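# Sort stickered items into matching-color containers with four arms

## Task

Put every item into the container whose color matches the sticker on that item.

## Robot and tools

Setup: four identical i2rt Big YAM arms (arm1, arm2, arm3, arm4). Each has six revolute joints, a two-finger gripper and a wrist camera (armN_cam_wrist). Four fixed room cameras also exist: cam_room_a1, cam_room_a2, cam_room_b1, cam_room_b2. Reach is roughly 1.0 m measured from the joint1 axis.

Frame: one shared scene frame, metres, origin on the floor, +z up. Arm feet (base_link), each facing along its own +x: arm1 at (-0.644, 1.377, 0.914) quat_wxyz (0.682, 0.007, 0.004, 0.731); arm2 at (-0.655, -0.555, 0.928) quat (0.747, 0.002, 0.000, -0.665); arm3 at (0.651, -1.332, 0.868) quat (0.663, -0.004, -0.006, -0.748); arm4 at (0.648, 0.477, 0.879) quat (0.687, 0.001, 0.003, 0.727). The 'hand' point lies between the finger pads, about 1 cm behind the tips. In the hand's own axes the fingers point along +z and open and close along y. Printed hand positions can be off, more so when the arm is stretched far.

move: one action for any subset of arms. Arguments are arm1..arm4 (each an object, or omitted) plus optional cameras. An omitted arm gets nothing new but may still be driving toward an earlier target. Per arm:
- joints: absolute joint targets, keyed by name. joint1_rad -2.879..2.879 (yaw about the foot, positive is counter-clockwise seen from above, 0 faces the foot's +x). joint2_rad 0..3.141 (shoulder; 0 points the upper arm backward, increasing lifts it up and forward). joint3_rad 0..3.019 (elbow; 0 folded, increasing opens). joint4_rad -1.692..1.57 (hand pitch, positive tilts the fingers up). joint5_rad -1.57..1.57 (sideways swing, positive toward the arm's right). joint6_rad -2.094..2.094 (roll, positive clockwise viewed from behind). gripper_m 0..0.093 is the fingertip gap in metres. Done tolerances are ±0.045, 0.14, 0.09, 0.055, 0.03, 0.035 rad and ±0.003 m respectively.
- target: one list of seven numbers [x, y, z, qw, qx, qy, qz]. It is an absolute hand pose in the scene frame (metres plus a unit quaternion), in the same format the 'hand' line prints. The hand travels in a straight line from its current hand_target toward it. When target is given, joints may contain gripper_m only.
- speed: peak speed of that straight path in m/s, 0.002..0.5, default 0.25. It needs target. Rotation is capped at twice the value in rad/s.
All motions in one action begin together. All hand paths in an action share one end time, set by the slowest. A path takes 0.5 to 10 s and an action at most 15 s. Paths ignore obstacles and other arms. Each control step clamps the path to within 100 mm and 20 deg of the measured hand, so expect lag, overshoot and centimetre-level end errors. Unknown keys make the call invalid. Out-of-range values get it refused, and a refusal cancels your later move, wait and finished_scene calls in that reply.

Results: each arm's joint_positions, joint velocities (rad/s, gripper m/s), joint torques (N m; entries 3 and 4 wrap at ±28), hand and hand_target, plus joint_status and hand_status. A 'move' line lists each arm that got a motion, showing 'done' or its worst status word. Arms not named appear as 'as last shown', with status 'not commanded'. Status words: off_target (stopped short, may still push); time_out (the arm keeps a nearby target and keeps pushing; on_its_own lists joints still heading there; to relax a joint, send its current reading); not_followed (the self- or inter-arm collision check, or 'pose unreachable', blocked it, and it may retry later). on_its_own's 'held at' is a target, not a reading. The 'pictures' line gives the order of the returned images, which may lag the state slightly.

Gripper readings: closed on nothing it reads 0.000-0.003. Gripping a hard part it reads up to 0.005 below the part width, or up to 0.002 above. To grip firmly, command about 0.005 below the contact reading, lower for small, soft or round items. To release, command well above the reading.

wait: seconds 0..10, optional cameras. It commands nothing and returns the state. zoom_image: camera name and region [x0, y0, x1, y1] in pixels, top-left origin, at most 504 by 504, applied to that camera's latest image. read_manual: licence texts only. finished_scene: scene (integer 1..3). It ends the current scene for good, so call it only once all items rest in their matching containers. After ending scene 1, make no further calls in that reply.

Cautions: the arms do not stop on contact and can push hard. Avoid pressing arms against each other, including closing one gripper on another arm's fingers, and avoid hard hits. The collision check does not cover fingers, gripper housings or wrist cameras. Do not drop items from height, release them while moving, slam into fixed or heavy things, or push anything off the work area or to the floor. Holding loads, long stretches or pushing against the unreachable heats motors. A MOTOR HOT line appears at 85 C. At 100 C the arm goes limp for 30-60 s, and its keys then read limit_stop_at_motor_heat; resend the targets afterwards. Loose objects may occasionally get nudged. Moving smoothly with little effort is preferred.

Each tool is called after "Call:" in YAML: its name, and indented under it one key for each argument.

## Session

Moving all arms to view their tables.

Call:
move:
  arm1: {"joints":{"joint1_rad":1.48,"joint2_rad":0.9,"joint3_rad":1.4,"joint4_rad":-1.5,"joint5_rad":0,"joint6_rad":0}}
  arm2: {"joints":{"joint1_rad":-1.66,"joint2_rad":0.9,"joint3_rad":1.4,"joint4_rad":-1.5,"joint5_rad":0,"joint6_rad":0}}
  arm3: {"joints":{"joint1_rad":1.66,"joint2_rad":0.9,"joint3_rad":1.4,"joint4_rad":-1.5,"joint5_rad":0,"joint6_rad":0}}
  arm4: {"joints":{"joint1_rad":-1.6,"joint2_rad":0.9,"joint3_rad":1.4,"joint4_rad":-1.5,"joint5_rad":0,"joint6_rad":0}}

Scene clock: 1.90 s.
Joint torques (N m): arm1=[-1.2 -1.85 13.3 0.91 0.07 -0.08] | arm2=[0.44 -4.95 12 1.26 -0.02 0.21] | arm3=[1.96 -3.14 10.95 0.75 0.1 -0.12] | arm4=[0.56 -3.49 10.92 0.99 0.07 -0.08]
Motor temperatures (°C): arm1=[21 23 27 23 21 21 21] | arm2=[23 24 26 22 22 20 23] | arm3=[24 23 24 23 24 23 23] | arm4=[22 21 23 22 24 21 24]
Heat: arm1: hottest joint3_rad 27 °C; arm2: hottest joint3_rad 26 °C; arm3: hottest joint1_rad 24 °C; arm4: hottest joint5_rad 24 °C.
move: arm1 done; arm2 done; arm3 done; arm4 done
Joint velocities: within noise
arm1.joint_positions: joint1_rad=+1.475 joint2_rad=+0.909 joint3_rad=+1.367 joint4_rad=-1.489 joint5_rad=-0.002 joint6_rad=+0.008 gripper_m=+0.09399
arm1.joint_status: all done
arm1.hand: x=-0.9497 y=+1.3849 z=+1.3459 quat_wxyz=(-0.003, +0.962, -0.016, -0.274) (m; scene frame)
arm1.hand_target: x=-0.9455 y=+1.3833 z=+1.3626 quat_wxyz=(-0.004, +0.957, -0.010, -0.289) (m; scene frame)
arm1.hand_status: not commanded
arm2.joint_positions: joint1_rad=-1.657 joint2_rad=+0.903 joint3_rad=+1.381 joint4_rad=-1.485 joint5_rad=+0.000 joint6_rad=-0.014 gripper_m=+0.09398
arm2.joint_status: all done
arm2.hand: x=-0.9682 y=-0.5659 z=+1.3635 quat_wxyz=(-0.001, -0.961, -0.022, +0.277) (m; scene frame)
arm2.hand_target: x=-0.9646 y=-0.5648 z=+1.3713 quat_wxyz=(-0.002, -0.960, -0.014, +0.281) (m; scene frame)
arm2.hand_status: not commanded
arm3.joint_positions: joint1_rad=+1.650 joint2_rad=+0.894 joint3_rad=+1.373 joint4_rad=-1.493 joint5_rad=-0.001 joint6_rad=+0.007 gripper_m=+0.09398
arm3.joint_status: all done
arm3.hand: x=+0.9580 y=-1.3386 z=+1.3017 quat_wxyz=(-0.275, -0.021, -0.961, +0.011) (m; scene frame)
arm3.hand_target: x=+0.9592 y=-1.3357 z=+1.3118 quat_wxyz=(-0.282, -0.013, -0.959, +0.011) (m; scene frame)
arm3.hand_status: not commanded
arm4.joint_positions: joint1_rad=-1.598 joint2_rad=+0.898 joint3_rad=+1.362 joint4_rad=-1.504 joint5_rad=+0.001 joint6_rad=+0.014 gripper_m=+0.09398
arm4.joint_status: all done
arm4.hand: x=+0.9559 y=+0.4870 z=+1.3038 quat_wxyz=(-0.260, +0.007, -0.966, -0.004) (m; scene frame)
arm4.hand_target: x=+0.9588 y=+0.4869 z=+1.3214 quat_wxyz=(-0.279, +0.014, -0.960, -0.002) (m; scene frame)
arm4.hand_status: not commanded
pictures: arm1_cam_wrist, arm2_cam_wrist, arm3_cam_wrist, arm4_cam_wrist, cam_room_a1, cam_room_a2, cam_room_b1, cam_room_b2
Images, in order (width x height): arm1_cam_wrist 672x504, arm2_cam_wrist 672x504, arm3_cam_wrist 672x504, arm4_cam_wrist 672x504, cam_room_a1 672x504, cam_room_a2 672x504, cam_room_b1 672x504, cam_room_b2 672x504.

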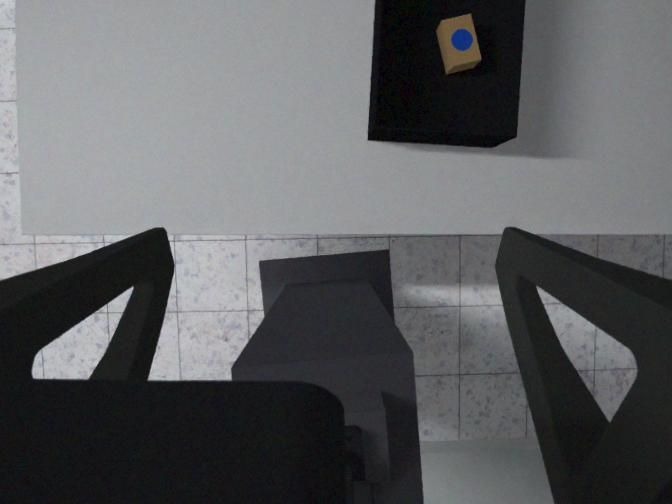

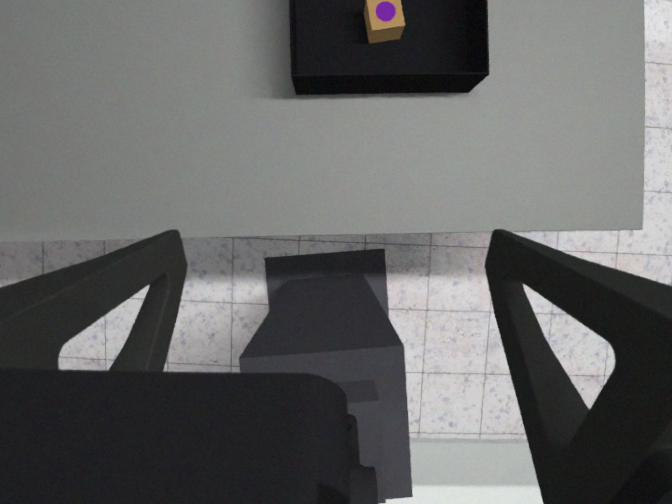

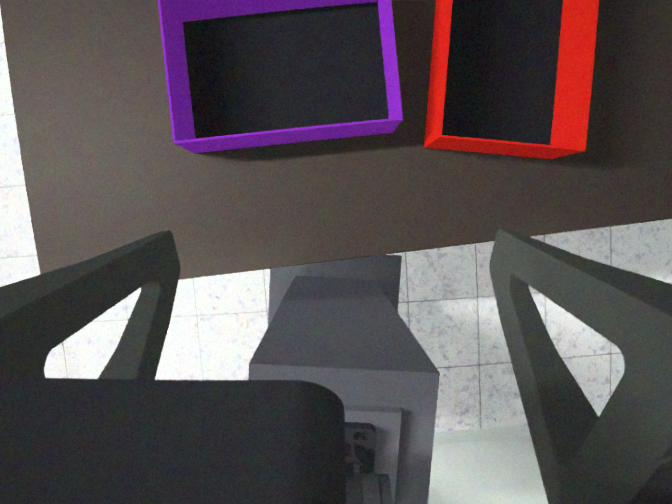

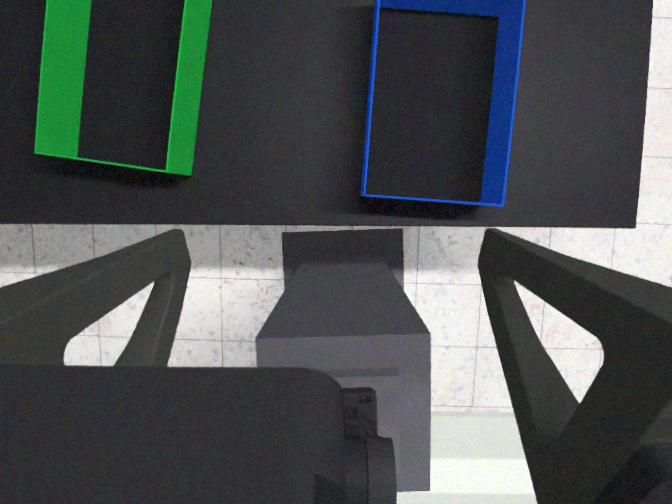

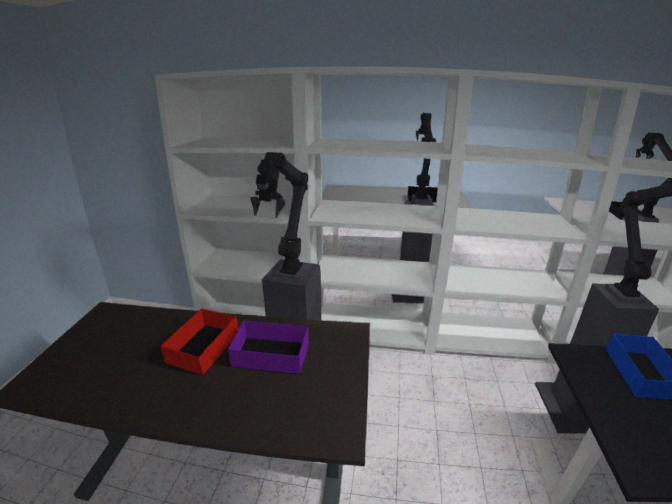

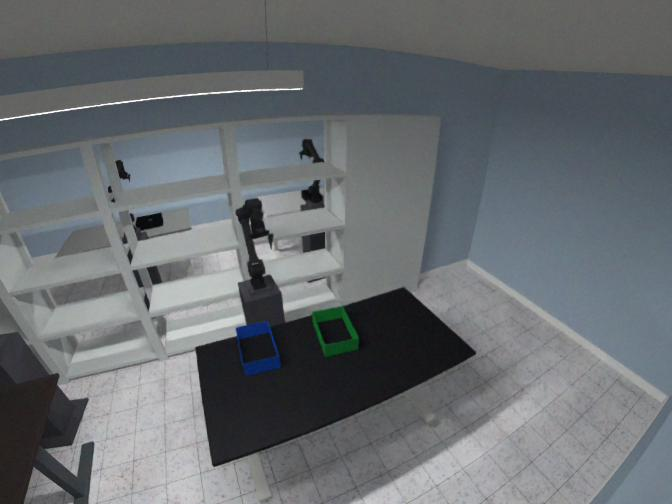

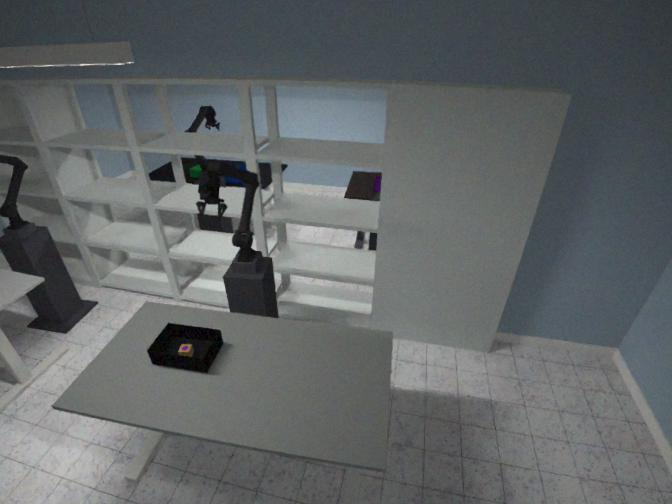

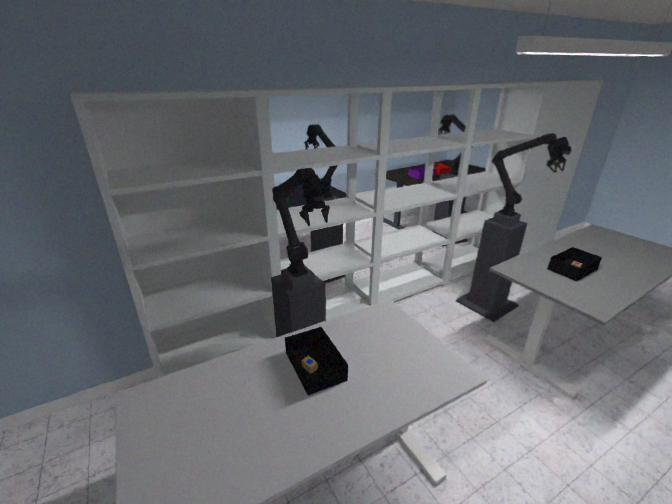

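Call:
move:
  arm1: {"target":[-1.225,1.545,0.93,0,0.990,0.139,0],"speed":0.5}
  arm2: {"target":[-1.31,-0.53,0.93,0,0.997,0.078,0],"speed":0.5}
  cameras: ["arm1_cam_wrist","arm2_cam_wrist"]

Scene clock: 16.53 s.
Joint torques (N m): arm1=[-2.96 -19.19 13.56 -0.06 0.05 -0.02] | arm2=[0.03 -24.12 13.68 0.06 0.11 -0.09] | arm3=[1.9 -3.02 10.96 0.76 0.08 -0.11] | arm4=[0.5 -3.6 10.92 0.95 0.02 -0.1]
Motor temperatures (°C): arm1=[21 24 30 23 21 21 21] | arm2=[23 24 29 22 22 20 23] | arm3=[24 23 25 23 24 23 23] | arm4=[22 21 25 22 24 21 24]
Heat: arm1: hottest joint3_rad 30 °C; arm2: hottest joint3_rad 29 °C; arm3: hottest joint3_rad 25 °C; arm4: hottest joint3_rad 25 °C.
move: arm1 off_target; arm2 off_target
Joint velocities: within noise
arm1.joint_positions: joint1_rad=+1.230 joint2_rad=+2.101 joint3_rad=+1.564 joint4_rad=-1.106 joint5_rad=+0.001 joint6_rad=-0.550 gripper_m=+0.09399
arm1.joint_status: not commanded
arm1.hand: x=-1.2045 y=+1.5345 z=+0.9032 quat_wxyz=(+0.012, +0.990, +0.138, +0.026) (m; scene frame)
arm1.hand_target: x=-1.2237 y=+1.5447 z=+0.9305 quat_wxyz=(+0.000, +0.990, +0.139, +0.000) (m; scene frame)
arm1.hand_status: off_target (0.035 m and 3.3 deg from the pose sent, 0.524 m and 36.4 deg at the start)
arm2.joint_positions: joint1_rad=-1.717 joint2_rad=+2.201 joint3_rad=+1.763 joint4_rad=-1.166 joint5_rad=-0.006 joint6_rad=-0.179 gripper_m=+0.09398
arm2.joint_status: not commanded
arm2.hand: x=-1.2922 y=-0.5371 z=+0.9135 quat_wxyz=(-0.003, -0.997, -0.075, -0.017) (m; scene frame)
arm2.hand_target: x=-1.3090 y=-0.5301 z=+0.9302 quat_wxyz=(+0.000, -0.997, -0.078, +0.000) (m; scene frame)
arm2.hand_status: off_target (0.025 m and 2.1 deg from the pose sent, 0.553 m and 32.8 deg at the start)
arm3, arm4: as last shown
arm4.hand: x=+0.9559 y=+0.4870 z=+1.3038 quat_wxyz=(-0.260, +0.008, -0.966, -0.003) (m; scene frame)
pictures: arm1_cam_wrist, arm2_cam_wrist
Images, in order (width x height): arm1_cam_wrist 672x504, arm2_cam_wrist 672x504.

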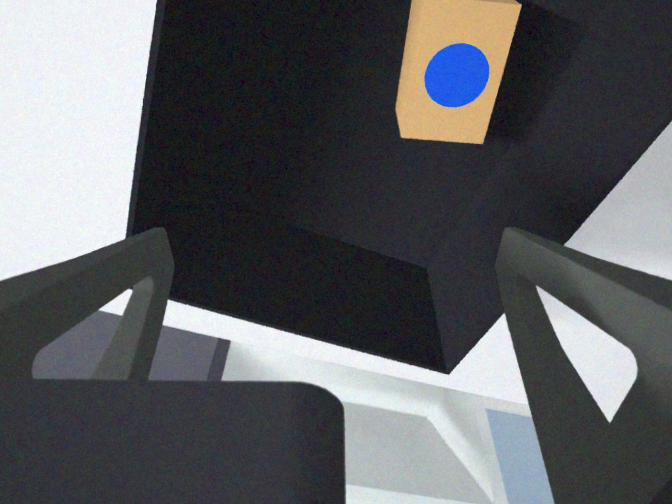

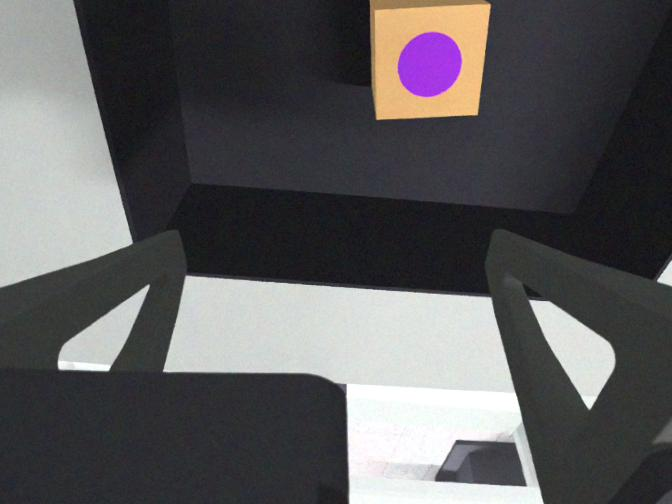

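Call:
move:
  arm1: {"target":[-1.255,1.585,0.81,0,0.9936,0.113,0],"speed":0.4}
  arm2: {"target":[-1.335,-0.495,0.80,0,0.9945,0.105,0],"speed":0.4}
  cameras: ["arm1_cam_wrist","arm2_cam_wrist"]

Scene clock: 28.47 s.
Joint torques (N m): arm1=[-1.38 -20.84 11.97 0.46 0.03 0.01] | arm2=[1.2 -26.11 12.34 0.69 0.04 -0.08] | arm3=[1.9 -3.19 10.93 0.7 0.07 -0.11] | arm4=[0.5 -3.37 10.96 0.98 0.05 -0.1]
Motor temperatures (°C): arm1=[21 25 31 23 21 21 21] | arm2=[23 25 31 22 22 20 23] | arm3=[24 23 26 23 24 23 23] | arm4=[22 21 27 22 24 21 24]
Heat: arm1: hottest joint3_rad 31 °C; arm2: hottest joint3_rad 31 °C; arm3: hottest joint3_rad 26 °C; arm4: hottest joint3_rad 27 °C.
move: arm1 off_target; arm2 off_target
Joint velocities: within noise
arm1.joint_positions: joint1_rad=+1.175 joint2_rad=+2.364 joint3_rad=+1.681 joint4_rad=-0.979 joint5_rad=+0.002 joint6_rad=-0.550 gripper_m=+0.09399
arm1.joint_status: not commanded
arm1.hand: x=-1.2260 y=+1.5754 z=+0.7836 quat_wxyz=(+0.016, +0.993, +0.111, +0.034) (m; scene frame)
arm1.hand_target: x=-1.2537 y=+1.5844 z=+0.8112 quat_wxyz=(+0.000, +0.994, +0.113, +0.000) (m; scene frame)
arm1.hand_status: off_target (0.040 m and 4.3 deg from the pose sent, 0.117 m and 4.4 deg at the start)
arm2.joint_positions: joint1_rad=-1.780 joint2_rad=+2.448 joint3_rad=+1.849 joint4_rad=-1.021 joint5_rad=-0.005 joint6_rad=-0.283 gripper_m=+0.09398
arm2.joint_status: not commanded
arm2.hand: x=-1.3117 y=-0.4946 z=+0.7846 quat_wxyz=(-0.006, -0.995, -0.095, -0.025) (m; scene frame)
arm2.hand_target: x=-1.3341 y=-0.4953 z=+0.8009 quat_wxyz=(+0.000, -0.994, -0.105, +0.000) (m; scene frame)
arm2.hand_status: off_target (0.028 m and 3.1 deg from the pose sent, 0.128 m and 4.0 deg at the start)
arm3, arm4: as last shown
pictures: arm1_cam_wrist, arm2_cam_wrist
Images, in order (width x height): arm1_cam_wrist 672x504, arm2_cam_wrist 672x504.

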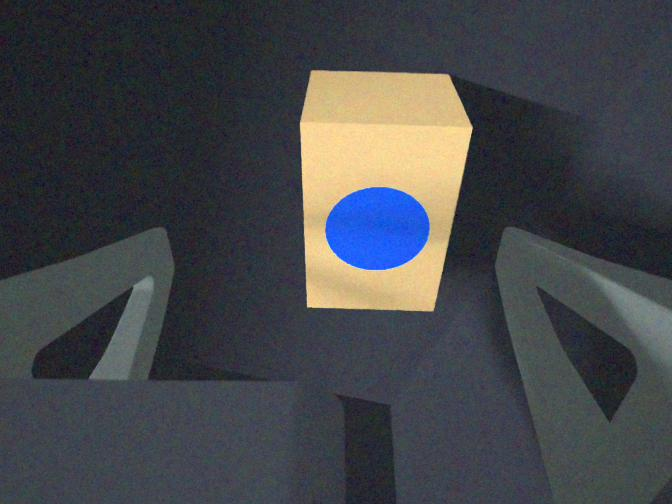

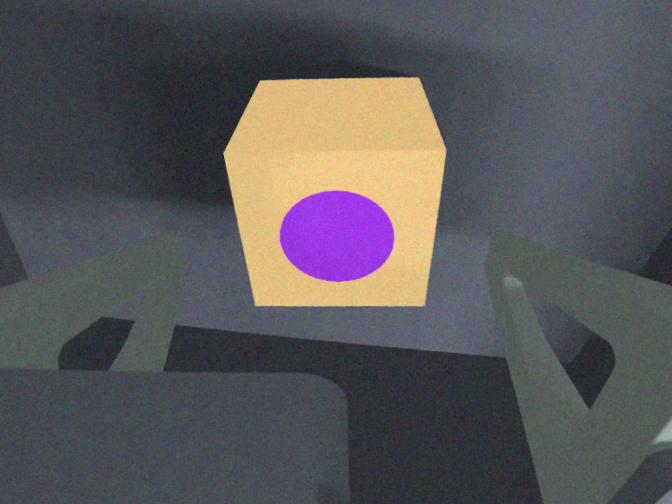

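Call:
move:
  arm1: {"target":[-1.258,1.592,0.756,0,0.9936,0.113,0],"speed":0.15}
  arm2: {"target":[-1.341,-0.497,0.742,0,0.9945,0.105,0],"speed":0.15}
  cameras: ["arm1_cam_wrist","arm2_cam_wrist"]

Scene clock: 36.47 s.
Joint torques (N m): arm1=[-2.73 -20.07 11.71 0.79 0.05 -0.09] | arm2=[1.38 -24.23 12.37 0.99 0.04 -0.05] | arm3=[1.85 -3.14 10.92 0.76 0.09 -0.12] | arm4=[0.56 -3.31 10.91 0.99 0.05 -0.08]
Motor temperatures (°C): arm1=[21 26 32 23 21 21 21] | arm2=[23 26 31 22 22 20 23] | arm3=[24 23 26 23 24 23 23] | arm4=[22 21 28 22 24 21 24]
Heat: arm1: hottest joint3_rad 32 °C; arm2: hottest joint3_rad 31 °C; arm3: hottest joint3_rad 26 °C; arm4: hottest joint3_rad 28 °C.
move: arm1 off_target; arm2 off_target
Joint velocities: within noise
arm1.joint_positions: joint1_rad=+1.175 joint2_rad=+2.439 joint3_rad=+1.714 joint4_rad=-0.912 joint5_rad=+0.002 joint6_rad=-0.553 gripper_m=+0.09399
arm1.joint_status: not commanded
arm1.hand: x=-1.2372 y=+1.5791 z=+0.7463 quat_wxyz=(+0.011, +0.993, +0.113, +0.023) (m; scene frame)
arm1.hand_target: x=-1.2572 y=+1.5917 z=+0.7569 quat_wxyz=(+0.000, +0.994, +0.113, +0.000) (m; scene frame)
arm1.hand_status: off_target (0.026 m and 2.9 deg from the pose sent, 0.045 m and 4.3 deg at the start)
arm2.joint_positions: joint1_rad=-1.780 joint2_rad=+2.532 joint3_rad=+1.895 joint4_rad=-0.965 joint5_rad=-0.005 joint6_rad=-0.283 gripper_m=+0.09398
arm2.joint_status: not commanded
arm2.hand: x=-1.3229 y=-0.4934 z=+0.7441 quat_wxyz=(-0.004, -0.995, -0.095, -0.015) (m; scene frame)
arm2.hand_target: x=-1.3403 y=-0.4973 z=+0.7426 quat_wxyz=(+0.000, -0.994, -0.105, +0.000) (m; scene frame)
arm2.hand_status: off_target (0.019 m and 2.1 deg from the pose sent, 0.052 m and 3.1 deg at the start)
arm3, arm4: as last shown
pictures: arm1_cam_wrist, arm2_cam_wrist
Images, in order (width x height): arm1_cam_wrist 672x504, arm2_cam_wrist 672x504.

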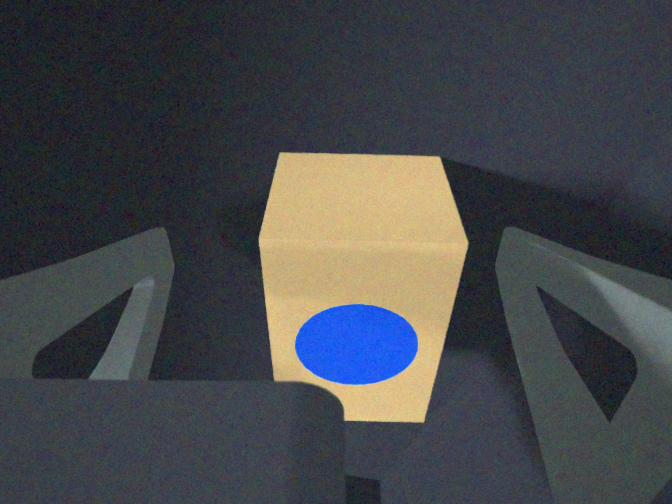

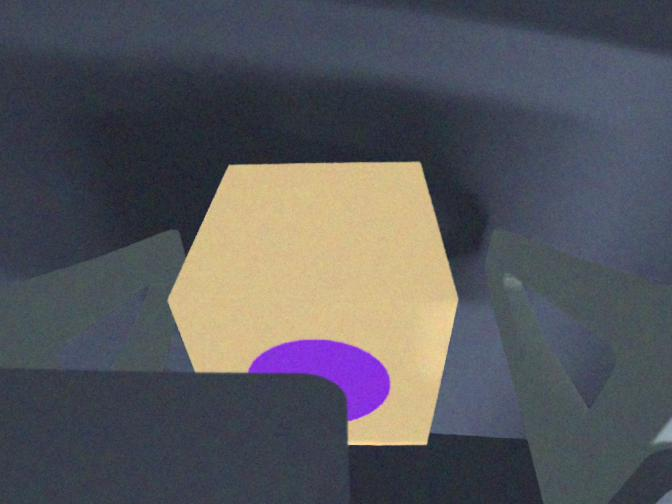

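Call:
move:
  arm1: {"joints":{"gripper_m":0.025}}
  arm2: {"joints":{"gripper_m":0.03}}
  cameras: ["arm1_cam_wrist","arm2_cam_wrist"]

Call:
move:
  arm1: {"target":[-1.15,1.57,1.02,0,0.9936,0.113,0],"speed":0.45}
  arm2: {"target":[-1.2,-0.5,1.02,0,0.9945,0.105,0],"speed":0.45}
  cameras: ["arm1_cam_wrist","arm2_cam_wrist"]

Call:
move:
  arm1: {"joints":{"joint1_rad":-2.247,"joint2_rad":0.5,"joint3_rad":0.95,"joint4_rad":-0.75,"joint5_rad":0,"joint6_rad":0}}
  arm2: {"joints":{"joint1_rad":0.927,"joint2_rad":0.5,"joint3_rad":0.95,"joint4_rad":-0.75,"joint5_rad":0,"joint6_rad":0}}
  cameras: ["arm1_cam_wrist","arm2_cam_wrist"]

Scene clock: 56.23 s.
Joint torques (N m): arm1=[-2.2 -19.66 11.67 0.7 -0.01 -0.08] | arm2=[1.38 -24.23 12.36 0.98 -0.02 -0.04] | arm3=[1.96 -3.19 10.91 0.79 0.09 -0.11] | arm4=[0.79 -3.6 11.03 0.99 0.05 -0.07]
Motor temperatures (°C): arm1=[21 27 32 23 21 21 21] | arm2=[23 28 31 22 22 20 23] | arm3=[24 23 27 23 24 23 23] | arm4=[22 21 30 22 24 21 24]
Heat: arm1: hottest joint3_rad 32 °C; arm2: hottest joint3_rad 31 °C; arm3: hottest joint3_rad 27 °C; arm4: hottest joint3_rad 30 °C.
move: arm1 off_target; arm2 off_target
Joint velocities: within noise
arm1.joint_positions: joint1_rad=+1.175 joint2_rad=+2.439 joint3_rad=+1.714 joint4_rad=-0.911 joint5_rad=+0.002 joint6_rad=-0.554 gripper_m=+0.04374
arm1.joint_status: gripper_m off_target (ended at +0.04377, target +0.02500)
arm1.hand: x=-1.2373 y=+1.5792 z=+0.7463 quat_wxyz=(+0.011, +0.993, +0.113, +0.023) (m; scene frame)
arm1.hand_target: x=-1.2571 y=+1.5917 z=+0.7568 quat_wxyz=(+0.000, +0.994, +0.113, +0.000) (m; scene frame)
arm1.hand_status: not commanded
arm2.joint_positions: joint1_rad=-1.780 joint2_rad=+2.532 joint3_rad=+1.895 joint4_rad=-0.965 joint5_rad=-0.004 joint6_rad=-0.283 gripper_m=+0.05273
arm2.joint_status: gripper_m off_target (ended at +0.05276, target +0.03000)
arm2.hand: x=-1.3229 y=-0.4932 z=+0.7441 quat_wxyz=(-0.003, -0.995, -0.095, -0.015) (m; scene frame)
arm2.hand_target: x=-1.3403 y=-0.4973 z=+0.7426 quat_wxyz=(+0.000, -0.994, -0.105, +0.000) (m; scene frame)
arm2.hand_status: not commanded
arm3, arm4: as last shown
pictures: arm1_cam_wrist, arm2_cam_wrist
Images, in order (width x height): arm1_cam_wrist 672x504, arm2_cam_wrist 672x504.

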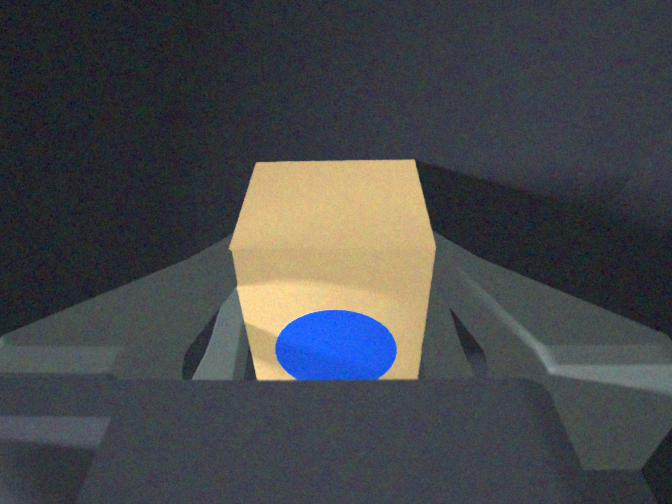

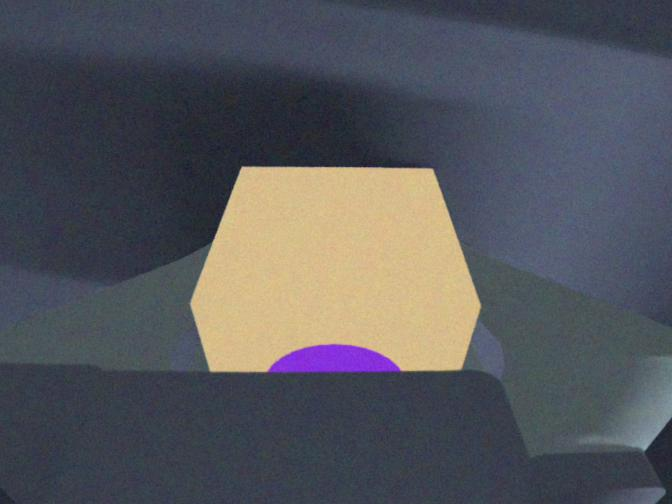

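Scene clock: 57.83 s.
Joint torques (N m): arm1=[-2.49 -14.04 10.18 0.2 -0.02 -0.05] | arm2=[-0.03 -17.26 9.28 0.27 -0.05 -0.08] | arm3=[1.79 -3.19 10.89 0.79 0.08 -0.11] | arm4=[0.44 -3.37 10.88 0.98 0.06 -0.1]
Motor temperatures (°C): arm1=[21 27 32 23 21 21 21] | arm2=[23 28 31 22 22 20 23] | arm3=[24 23 27 23 24 23 23] | arm4=[22 21 30 22 24 21 24]
Heat: arm1: hottest joint3_rad 32 °C; arm2: hottest joint3_rad 31 °C; arm3: hottest joint3_rad 27 °C; arm4: hottest joint3_rad 30 °C.
move: arm1 done; arm2 off_target
Joint velocities: within noise
arm1.joint_positions: joint1_rad=+1.149 joint2_rad=+1.832 joint3_rad=+1.486 joint4_rad=-1.224 joint5_rad=+0.002 joint6_rad=-0.579 gripper_m=+0.04375
arm1.joint_status: not commanded
arm1.hand: x=-1.1530 y=+1.5663 z=+1.0239 quat_wxyz=(-0.003, +0.994, +0.113, -0.008) (m; scene frame)
arm1.hand_target: x=-1.1499 y=+1.5700 z=+1.0200 quat_wxyz=(+0.000, +0.994, +0.113, +0.000) (m; scene frame)
arm1.hand_status: done (0.006 m and 0.9 deg from the pose sent, 0.287 m and 2.9 deg at the start)
arm2.joint_positions: joint1_rad=-1.780 joint2_rad=+1.822 joint3_rad=+1.491 joint4_rad=-1.195 joint5_rad=-0.004 joint6_rad=-0.297 gripper_m=+0.05273
arm2.joint_status: not commanded
arm2.hand: x=-1.2071 y=-0.5049 z=+1.0361 quat_wxyz=(+0.004, -0.995, -0.102, +0.022) (m; scene frame)
arm2.hand_target: x=-1.1998 y=-0.5003 z=+1.0205 quat_wxyz=(+0.000, -0.994, -0.105, +0.000) (m; scene frame)
arm2.hand_status: off_target (0.018 m and 2.5 deg from the pose sent, 0.302 m and 2.1 deg at the start)
arm3, arm4: as last shown
pictures: arm1_cam_wrist, arm2_cam_wrist
Images, in order (width x height): arm1_cam_wrist 672x504, arm2_cam_wrist 672x504.

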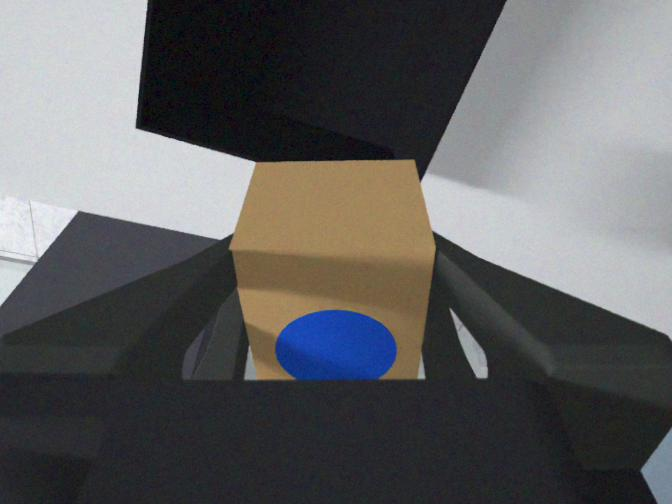

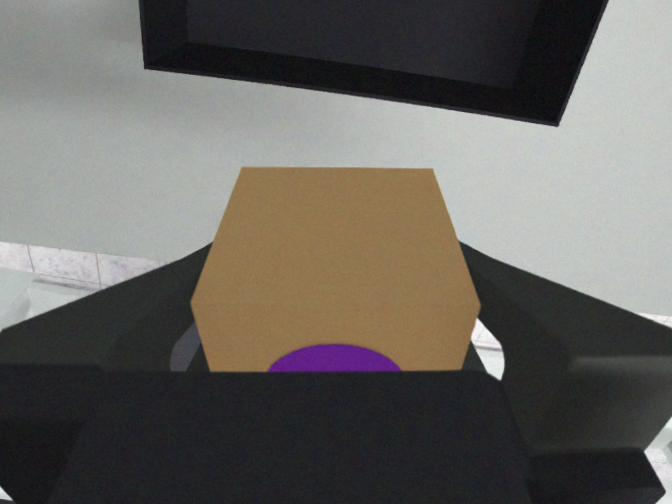

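Scene clock: 60.30 s.
Joint torques (N m): arm1=[-2.14 2.37 11.7 2.14 -0.06 0.06] | arm2=[1.08 -0.32 10.37 3.02 0.15 0.22] | arm3=[1.73 -3.19 10.93 0.8 0.08 -0.11] | arm4=[0.91 -3.78 10.95 1.05 0.06 -0.1]
Motor temperatures (°C): arm1=[21 27 32 23 21 21 21] | arm2=[23 27 31 22 22 20 23] | arm3=[24 23 28 23 24 23 23] | arm4=[22 21 30 22 24 21 24]
Heat: arm1: hottest joint3_rad 32 °C; arm2: hottest joint3_rad 31 °C; arm3: hottest joint3_rad 28 °C; arm4: hottest joint3_rad 30 °C.
move: arm1 done; arm2 done
Joint velocities: within noise
arm1.joint_positions: joint1_rad=-2.241 joint2_rad=+0.500 joint3_rad=+0.945 joint4_rad=-0.761 joint5_rad=+0.002 joint6_rad=-0.006 gripper_m=+0.04385
arm1.joint_status: all done
arm1.hand: x=-0.3875 y=+1.2041 z=+1.3685 quat_wxyz=(-0.553, -0.238, -0.779, +0.177) (m; scene frame)
arm1.hand_target: x=-0.3880 y=+1.2027 z=+1.3742 quat_wxyz=(-0.560, -0.240, -0.773, +0.178) (m; scene frame)
arm1.hand_status: not commanded
arm2.joint_positions: joint1_rad=+0.923 joint2_rad=+0.501 joint3_rad=+0.959 joint4_rad=-0.761 joint5_rad=-0.003 joint6_rad=-0.015 gripper_m=+0.05280
arm2.joint_status: all done
arm2.hand: x=-0.3957 y=-0.7093 z=+1.3952 quat_wxyz=(-0.571, -0.206, -0.779, +0.157) (m; scene frame)
arm2.hand_target: x=-0.3942 y=-0.7096 z=+1.3925 quat_wxyz=(-0.573, -0.211, -0.777, +0.153) (m; scene frame)
arm2.hand_status: not commanded
arm3, arm4: as last shown
pictures: arm1_cam_wrist, arm2_cam_wrist
Images, in order (width x height): arm1_cam_wrist 672x504, arm2_cam_wrist 672x504.

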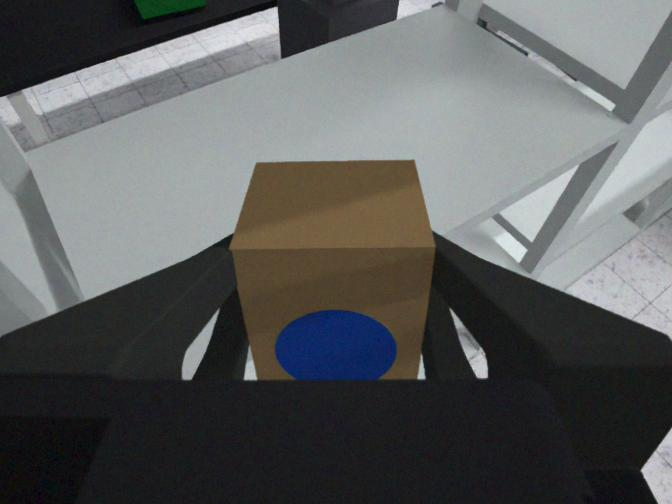

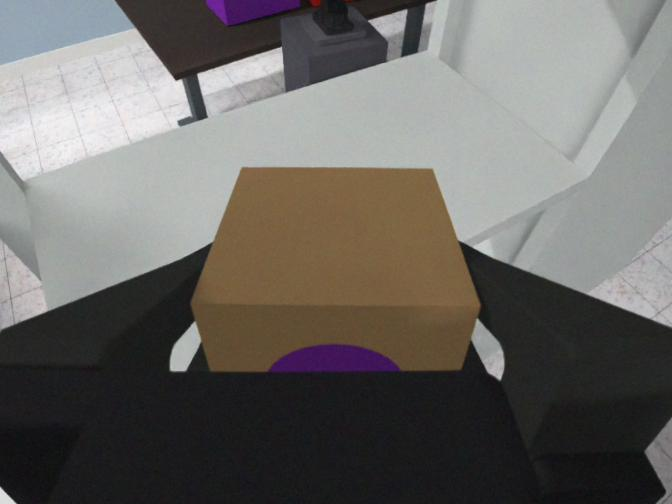

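Call:
move:
  arm1: {"target":[-0.31,1.145,1.22,0.568,0.242,0.767,-0.179],"speed":0.4}
  arm2: {"target":[-0.295,-0.772,1.22,0.573,0.2156,0.7746,-0.1595],"speed":0.4}
  arm3: {"joints":{"joint1_rad":-2.01,"joint2_rad":0.45,"joint3_rad":1.0,"joint4_rad":-0.75,"gripper_m":0.093}}
  arm4: {"joints":{"joint1_rad":0.93,"joint2_rad":0.45,"joint3_rad":1.0,"joint4_rad":-0.75,"gripper_m":0.093}}
  cameras: ["arm1_cam_wrist","arm2_cam_wrist"]

Call:
move:
  arm1: {"target":[0.0,0.93,1.13,0.568,0.242,0.767,-0.179],"speed":0.35}
  arm2: {"target":[0.0,-0.95,1.12,0.573,0.2156,0.7746,-0.1595],"speed":0.35}
  cameras: ["arm1_cam_wrist","arm2_cam_wrist","arm3_cam_wrist","arm4_cam_wrist"]

Call:
move:
  arm1: {"target":[0.0,0.93,1.06,0.568,0.242,0.767,-0.179],"speed":0.12}
  arm2: {"target":[0.0,-0.95,1.045,0.573,0.2156,0.7746,-0.1595],"speed":0.12}
  cameras: ["cam_room_a1","cam_room_a2"]

Scene clock: 76.37 s.
Joint torques (N m): arm1=[-2.78 -1.55 13.45 2.69 -0.04 0.12] | arm2=[0.38 -5.89 11.9 3.69 0.15 0.21] | arm3=[0.56 1.96 8.68 2.62 -0.07 -0.11] | arm4=[1.38 2.32 8.73 2.21 0.11 -0.08]
Motor temperatures (°C): arm1=[21 26 33 23 21 21 22] | arm2=[23 26 31 22 22 20 24] | arm3=[24 23 28 23 24 23 23] | arm4=[22 21 31 22 24 21 24]
Heat: arm1: hottest joint3_rad 33 °C; arm2: hottest joint3_rad 31 °C; arm3: hottest joint3_rad 28 °C; arm4: hottest joint3_rad 31 °C.
move: arm1 off_target; arm2 off_target; arm3 done; arm4 done
Joint velocities: within noise
arm1.joint_positions: joint1_rad=-2.243 joint2_rad=+0.741 joint3_rad=+0.576 joint4_rad=-0.168 joint5_rad=-0.003 joint6_rad=-0.002 gripper_m=+0.04385
arm1.joint_status: not commanded
arm1.hand: x=-0.3101 y=+1.1500 z=+1.2005 quat_wxyz=(-0.548, -0.239, -0.783, +0.173) (m; scene frame)
arm1.hand_target: x=-0.3104 y=+1.1454 z=+1.2201 quat_wxyz=(-0.568, -0.242, -0.766, +0.179) (m; scene frame)
arm1.hand_status: off_target (0.020 m and 3.1 deg from the pose sent, 0.178 m and 2.2 deg at the start)
arm2.joint_positions: joint1_rad=+0.923 joint2_rad=+0.824 joint3_rad=+0.582 joint4_rad=-0.093 joint5_rad=+0.005 joint6_rad=-0.015 gripper_m=+0.05280
arm2.joint_status: not commanded
arm2.hand: x=-0.2944 y=-0.7697 z=+1.2093 quat_wxyz=(-0.558, -0.210, -0.788, +0.157) (m; scene frame)
arm2.hand_target: x=-0.2951 y=-0.7718 z=+1.2200 quat_wxyz=(-0.573, -0.215, -0.775, +0.159) (m; scene frame)
arm2.hand_status: off_target (0.011 m and 2.4 deg from the pose sent, 0.212 m and 1.3 deg at the start)
arm3.joint_positions: joint1_rad=-1.999 joint2_rad=+0.446 joint3_rad=+1.003 joint4_rad=-0.768 joint5_rad=+0.002 joint6_rad=+0.006 gripper_m=+0.09307
arm3.joint_status: all done
arm3.hand: x=+0.4149 y=-1.1798 z=+1.3702 quat_wxyz=(+0.164, -0.749, +0.218, +0.603) (m; scene frame)
arm3.hand_target: x=+0.4141 y=-1.1760 z=+1.3720 quat_wxyz=(+0.170, -0.746, +0.218, +0.606) (m; scene frame)
arm3.hand_status: not commanded
arm4.joint_positions: joint1_rad=+0.927 joint2_rad=+0.445 joint3_rad=+0.998 joint4_rad=-0.770 joint5_rad=-0.001 joint6_rad=+0.013 gripper_m=+0.09311
arm4.joint_status: all done
arm4.hand: x=+0.4201 y=+0.6325 z=+1.3815 quat_wxyz=(-0.175, +0.744, -0.232, -0.602) (m; scene frame)
arm4.hand_target: x=+0.4177 y=+0.6335 z=+1.3864 quat_wxyz=(-0.181, +0.740, -0.224, -0.607) (m; scene frame)
arm4.hand_status: not commanded
pictures: arm1_cam_wrist, arm2_cam_wrist
Images, in order (width x height): arm1_cam_wrist 672x504, arm2_cam_wrist 672x504.

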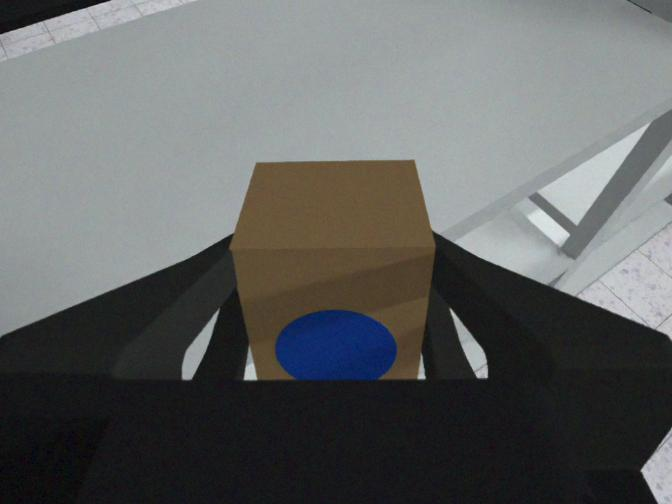

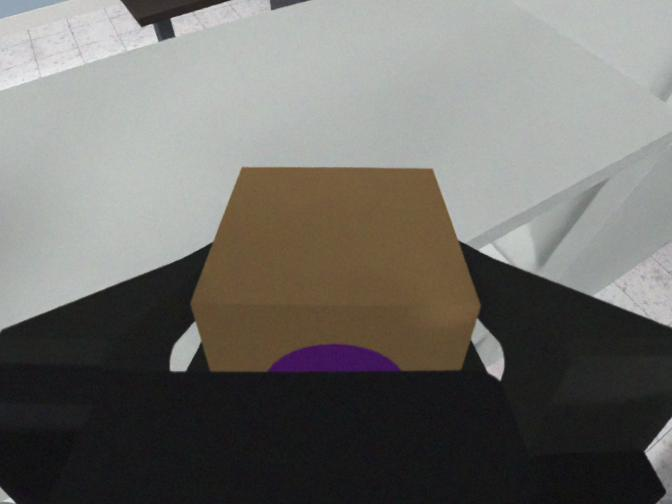

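Scene clock: 78.20 s.
Joint torques (N m): arm1=[-1.9 -17.08 16.47 1.4 0.1 0.14] | arm2=[-0.03 -19.66 15.53 2.44 -0.1 0.18] | arm3=[0.5 1.96 8.7 2.65 -0.06 -0.11] | arm4=[1.26 2.43 8.58 2.22 0.1 -0.06]
Motor temperatures (°C): arm1=[21 26 33 23 21 21 22] | arm2=[23 26 31 22 22 20 24] | arm3=[24 23 28 23 24 23 23] | arm4=[22 21 31 22 24 21 24]
Heat: arm1: hottest joint3_rad 33 °C; arm2: hottest joint3_rad 31 °C; arm3: hottest joint3_rad 28 °C; arm4: hottest joint3_rad 31 °C.
move: arm1 off_target; arm2 off_target
Joint velocities: within noise
arm1.joint_positions: joint1_rad=-2.243 joint2_rad=+1.880 joint3_rad=+1.333 joint4_rad=+0.203 joint5_rad=-0.002 joint6_rad=-0.001 gripper_m=+0.04385
arm1.joint_status: not commanded
arm1.hand: x=-0.0139 y=+0.9447 z=+1.0911 quat_wxyz=(-0.543, -0.241, -0.786, +0.171) (m; scene frame)
arm1.hand_target: x=-0.0026 y=+0.9319 z=+1.1304 quat_wxyz=(-0.568, -0.242, -0.766, +0.179) (m; scene frame)
arm1.hand_status: off_target (0.044 m and 3.7 deg from the pose sent, 0.387 m and 3.1 deg at the start)
arm2.joint_positions: joint1_rad=+0.923 joint2_rad=+1.872 joint3_rad=+1.253 joint4_rad=+0.273 joint5_rad=+0.005 joint6_rad=-0.015 gripper_m=+0.05280
arm2.joint_status: not commanded
arm2.hand: x=-0.0149 y=-0.9333 z=+1.0941 quat_wxyz=(-0.553, -0.211, -0.791, +0.155) (m; scene frame)
arm2.hand_target: x=-0.0022 y=-0.9486 z=+1.1205 quat_wxyz=(-0.573, -0.215, -0.774, +0.160) (m; scene frame)
arm2.hand_status: off_target (0.034 m and 3.0 deg from the pose sent, 0.357 m and 2.4 deg at the start)
arm3, arm4: as last shown
pictures: arm1_cam_wrist, arm2_cam_wrist, arm3_cam_wrist, arm4_cam_wrist
Images, in order (width x height): arm1_cam_wrist 672x504, arm2_cam_wrist 672x504, arm3_cam_wrist 672x504, arm4_cam_wrist 672x504.

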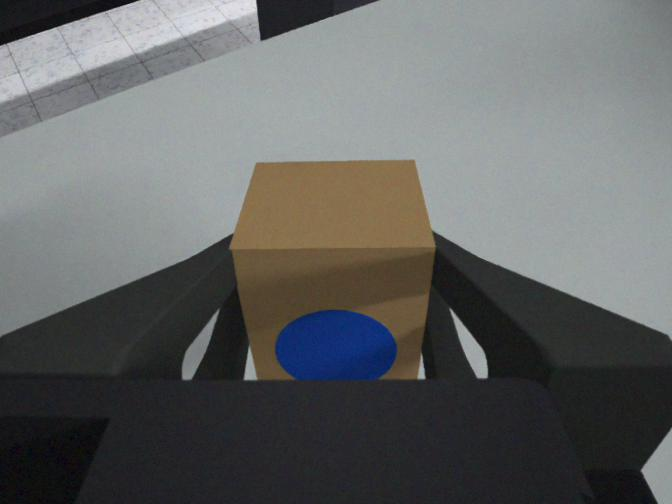

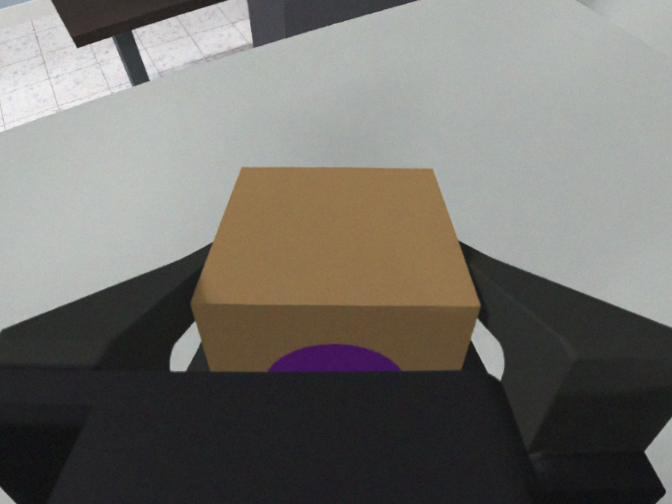

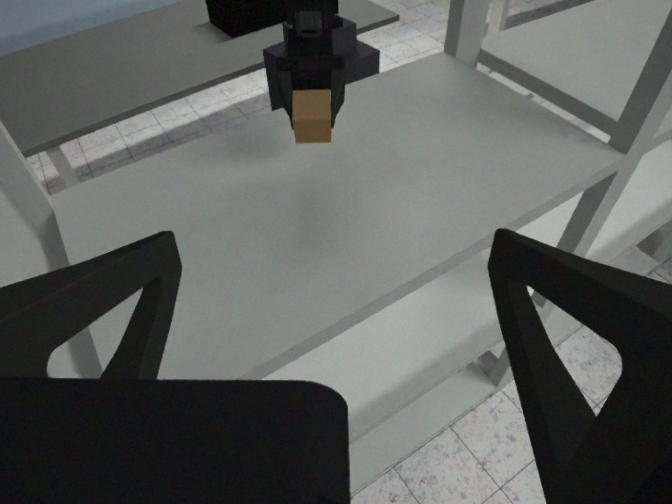

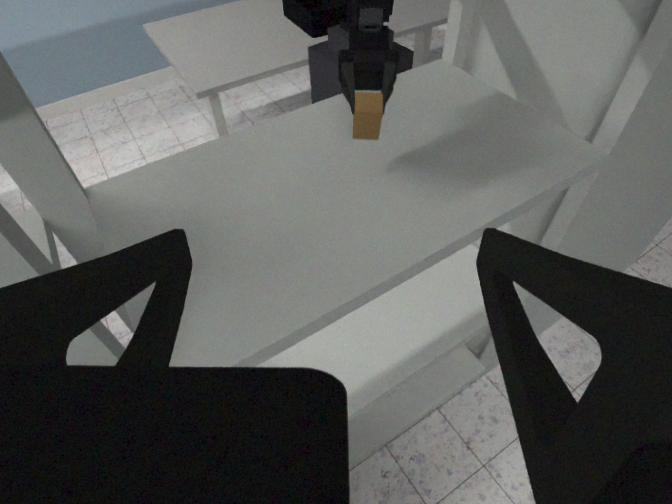

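Scene clock: 79.50 s.
Joint torques (N m): arm1=[-2.32 -17.26 11.45 2.73 0.11 0.1] | arm2=[-0.03 -19.96 11.25 3.7 -0.1 0.19] | arm3=[0.5 1.9 8.68 2.62 -0.06 -0.12] | arm4=[1.08 2.14 8.59 2.19 0.08 -0.11]
Motor temperatures (°C): arm1=[21 26 33 23 21 21 22] | arm2=[23 26 32 22 22 20 24] | arm3=[24 23 28 23 24 23 23] | arm4=[22 21 31 22 24 21 24]
Heat: arm1: hottest joint3_rad 33 °C; arm2: hottest joint3_rad 32 °C; arm3: hottest joint3_rad 28 °C; arm4: hottest joint3_rad 31 °C.
move: arm1 off_target; arm2 off_target
Joint velocities: within noise
arm1.joint_positions: joint1_rad=-2.243 joint2_rad=+1.973 joint3_rad=+1.333 joint4_rad=+0.324 joint5_rad=-0.001 joint6_rad=+0.001 gripper_m=+0.04385
arm1.joint_status: not commanded
arm1.hand: x=-0.0037 y=+0.9371 z=+1.0499 quat_wxyz=(-0.554, -0.240, -0.778, +0.175) (m; scene frame)
arm1.hand_target: x=-0.0003 y=+0.9302 z=+1.0601 quat_wxyz=(-0.568, -0.242, -0.766, +0.179) (m; scene frame)
arm1.hand_status: off_target (0.013 m and 2.0 deg from the pose sent, 0.037 m and 3.7 deg at the start)
arm2.joint_positions: joint1_rad=+0.923 joint2_rad=+1.990 joint3_rad=+1.253 joint4_rad=+0.408 joint5_rad=+0.005 joint6_rad=-0.015 gripper_m=+0.05280
arm2.joint_status: not commanded
arm2.hand: x=-0.0043 y=-0.9392 z=+1.0399 quat_wxyz=(-0.560, -0.210, -0.786, +0.157) (m; scene frame)
arm2.hand_target: x=-0.0004 y=-0.9497 z=+1.0451 quat_wxyz=(-0.573, -0.215, -0.775, +0.159) (m; scene frame)
arm2.hand_status: off_target (0.013 m and 2.1 deg from the pose sent, 0.054 m and 3.0 deg at the start)
arm3, arm4: as last shown
pictures: cam_room_a1, cam_room_a2
Images, in order (width x height): cam_room_a1 672x504, cam_room_a2 672x504.

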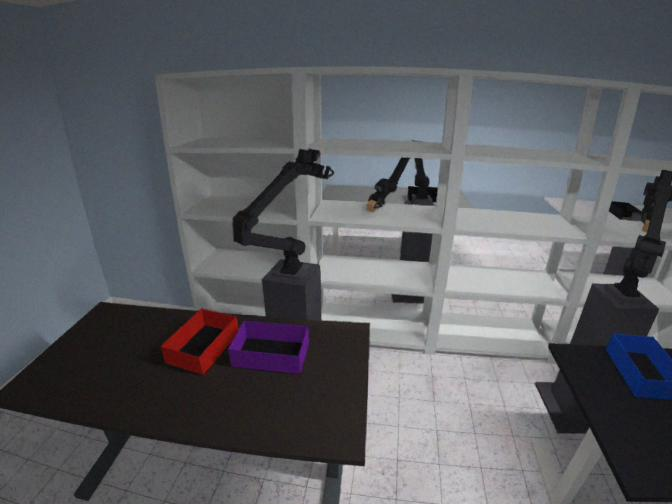

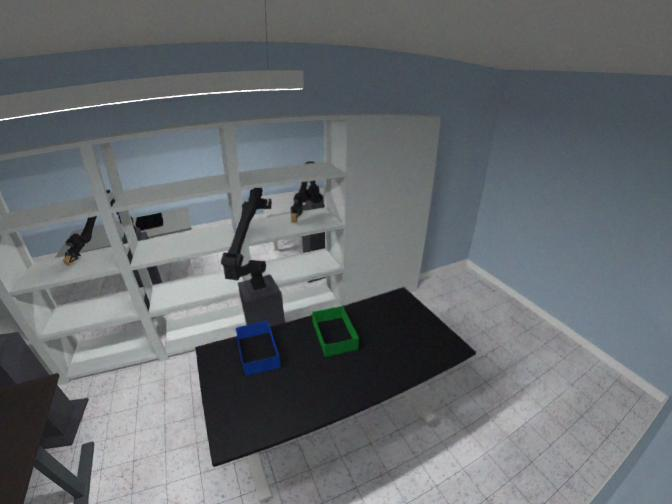

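Call:
move:
  arm1: {"target":[0.0,0.93,1.04,0.568,0.242,0.767,-0.179],"speed":0.1}
  arm2: {"target":[0.0,-0.95,1.025,0.573,0.2156,0.7746,-0.1595],"speed":0.1}
  cameras: ["arm3_cam_wrist","arm4_cam_wrist"]

Call:
zoom_image:
  camera: "arm3_cam_wrist"
  region: [220, 60, 440, 220]

Call:
zoom_image:
  camera: "arm4_cam_wrist"
  region: [280, 60, 500, 220]

Scene clock: 86.10 s.
Joint torques (N m): arm1=[-2.73 -15.27 10.44 2.71 0.07 0.1] | arm2=[-0.03 -18.96 10.5 3.52 -0.1 0.17] | arm3=[0.44 1.9 8.73 2.59 -0.06 -0.11] | arm4=[1.08 2.14 8.53 2.25 0.11 -0.08]
Motor temperatures (°C): arm1=[21 25 33 23 21 21 22] | arm2=[23 27 32 22 22 20 24] | arm3=[24 23 28 23 24 23 23] | arm4=[22 21 32 22 24 21 24]
Heat: arm1: hottest joint3_rad 33 °C; arm2: hottest joint3_rad 32 °C; arm3: hottest joint3_rad 28 °C; arm4: hottest joint3_rad 32 °C.
move: arm1 done; arm2 off_target
Joint velocities: within noise
arm1.joint_positions: joint1_rad=-2.243 joint2_rad=+1.989 joint3_rad=+1.333 joint4_rad=+0.370 joint5_rad=-0.001 joint6_rad=+0.002 gripper_m=+0.04385
arm1.joint_status: not commanded
arm1.hand: x=-0.0008 y=+0.9351 z=+1.0486 quat_wxyz=(-0.566, -0.238, -0.769, +0.178) (m; scene frame)
arm1.hand_target: x=-0.0002 y=+0.9302 z=+1.0402 quat_wxyz=(-0.568, -0.242, -0.766, +0.179) (m; scene frame)
arm1.hand_status: done (0.010 m and 0.6 deg from the pose sent, 0.013 m and 2.1 deg at the start)
arm2.joint_positions: joint1_rad=+0.923 joint2_rad=+2.012 joint3_rad=+1.253 joint4_rad=+0.455 joint5_rad=+0.005 joint6_rad=-0.014 gripper_m=+0.05280
arm2.joint_status: not commanded
arm2.hand: x=-0.0016 y=-0.9408 z=+1.0346 quat_wxyz=(-0.570, -0.208, -0.779, +0.160) (m; scene frame)
arm2.hand_target: x=-0.0005 y=-0.9496 z=+1.0249 quat_wxyz=(-0.573, -0.216, -0.775, +0.159) (m; scene frame)
arm2.hand_status: off_target (0.013 m and 1.0 deg from the pose sent, 0.019 m and 2.1 deg at the start)
arm3, arm4: as last shown
pictures: arm3_cam_wrist, arm4_cam_wrist
Images, in order (width x height): arm3_cam_wrist 672x504, arm4_cam_wrist 672x504.

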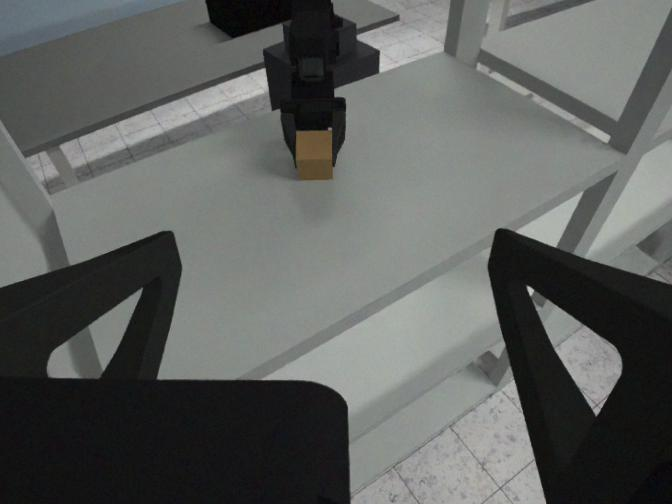

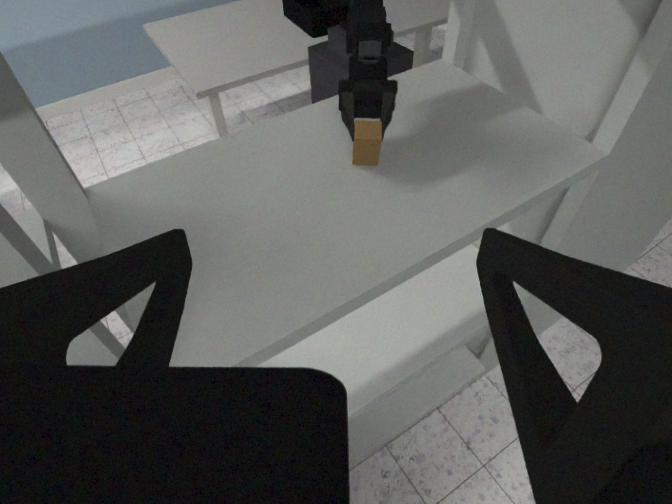

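Scaled by 2.291.

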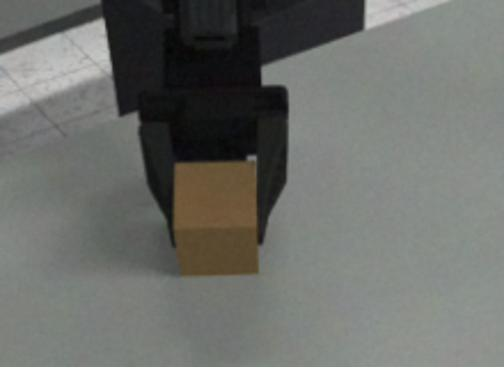

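Scaled by 2.291.

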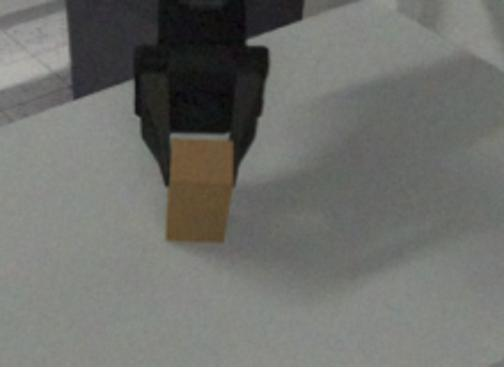

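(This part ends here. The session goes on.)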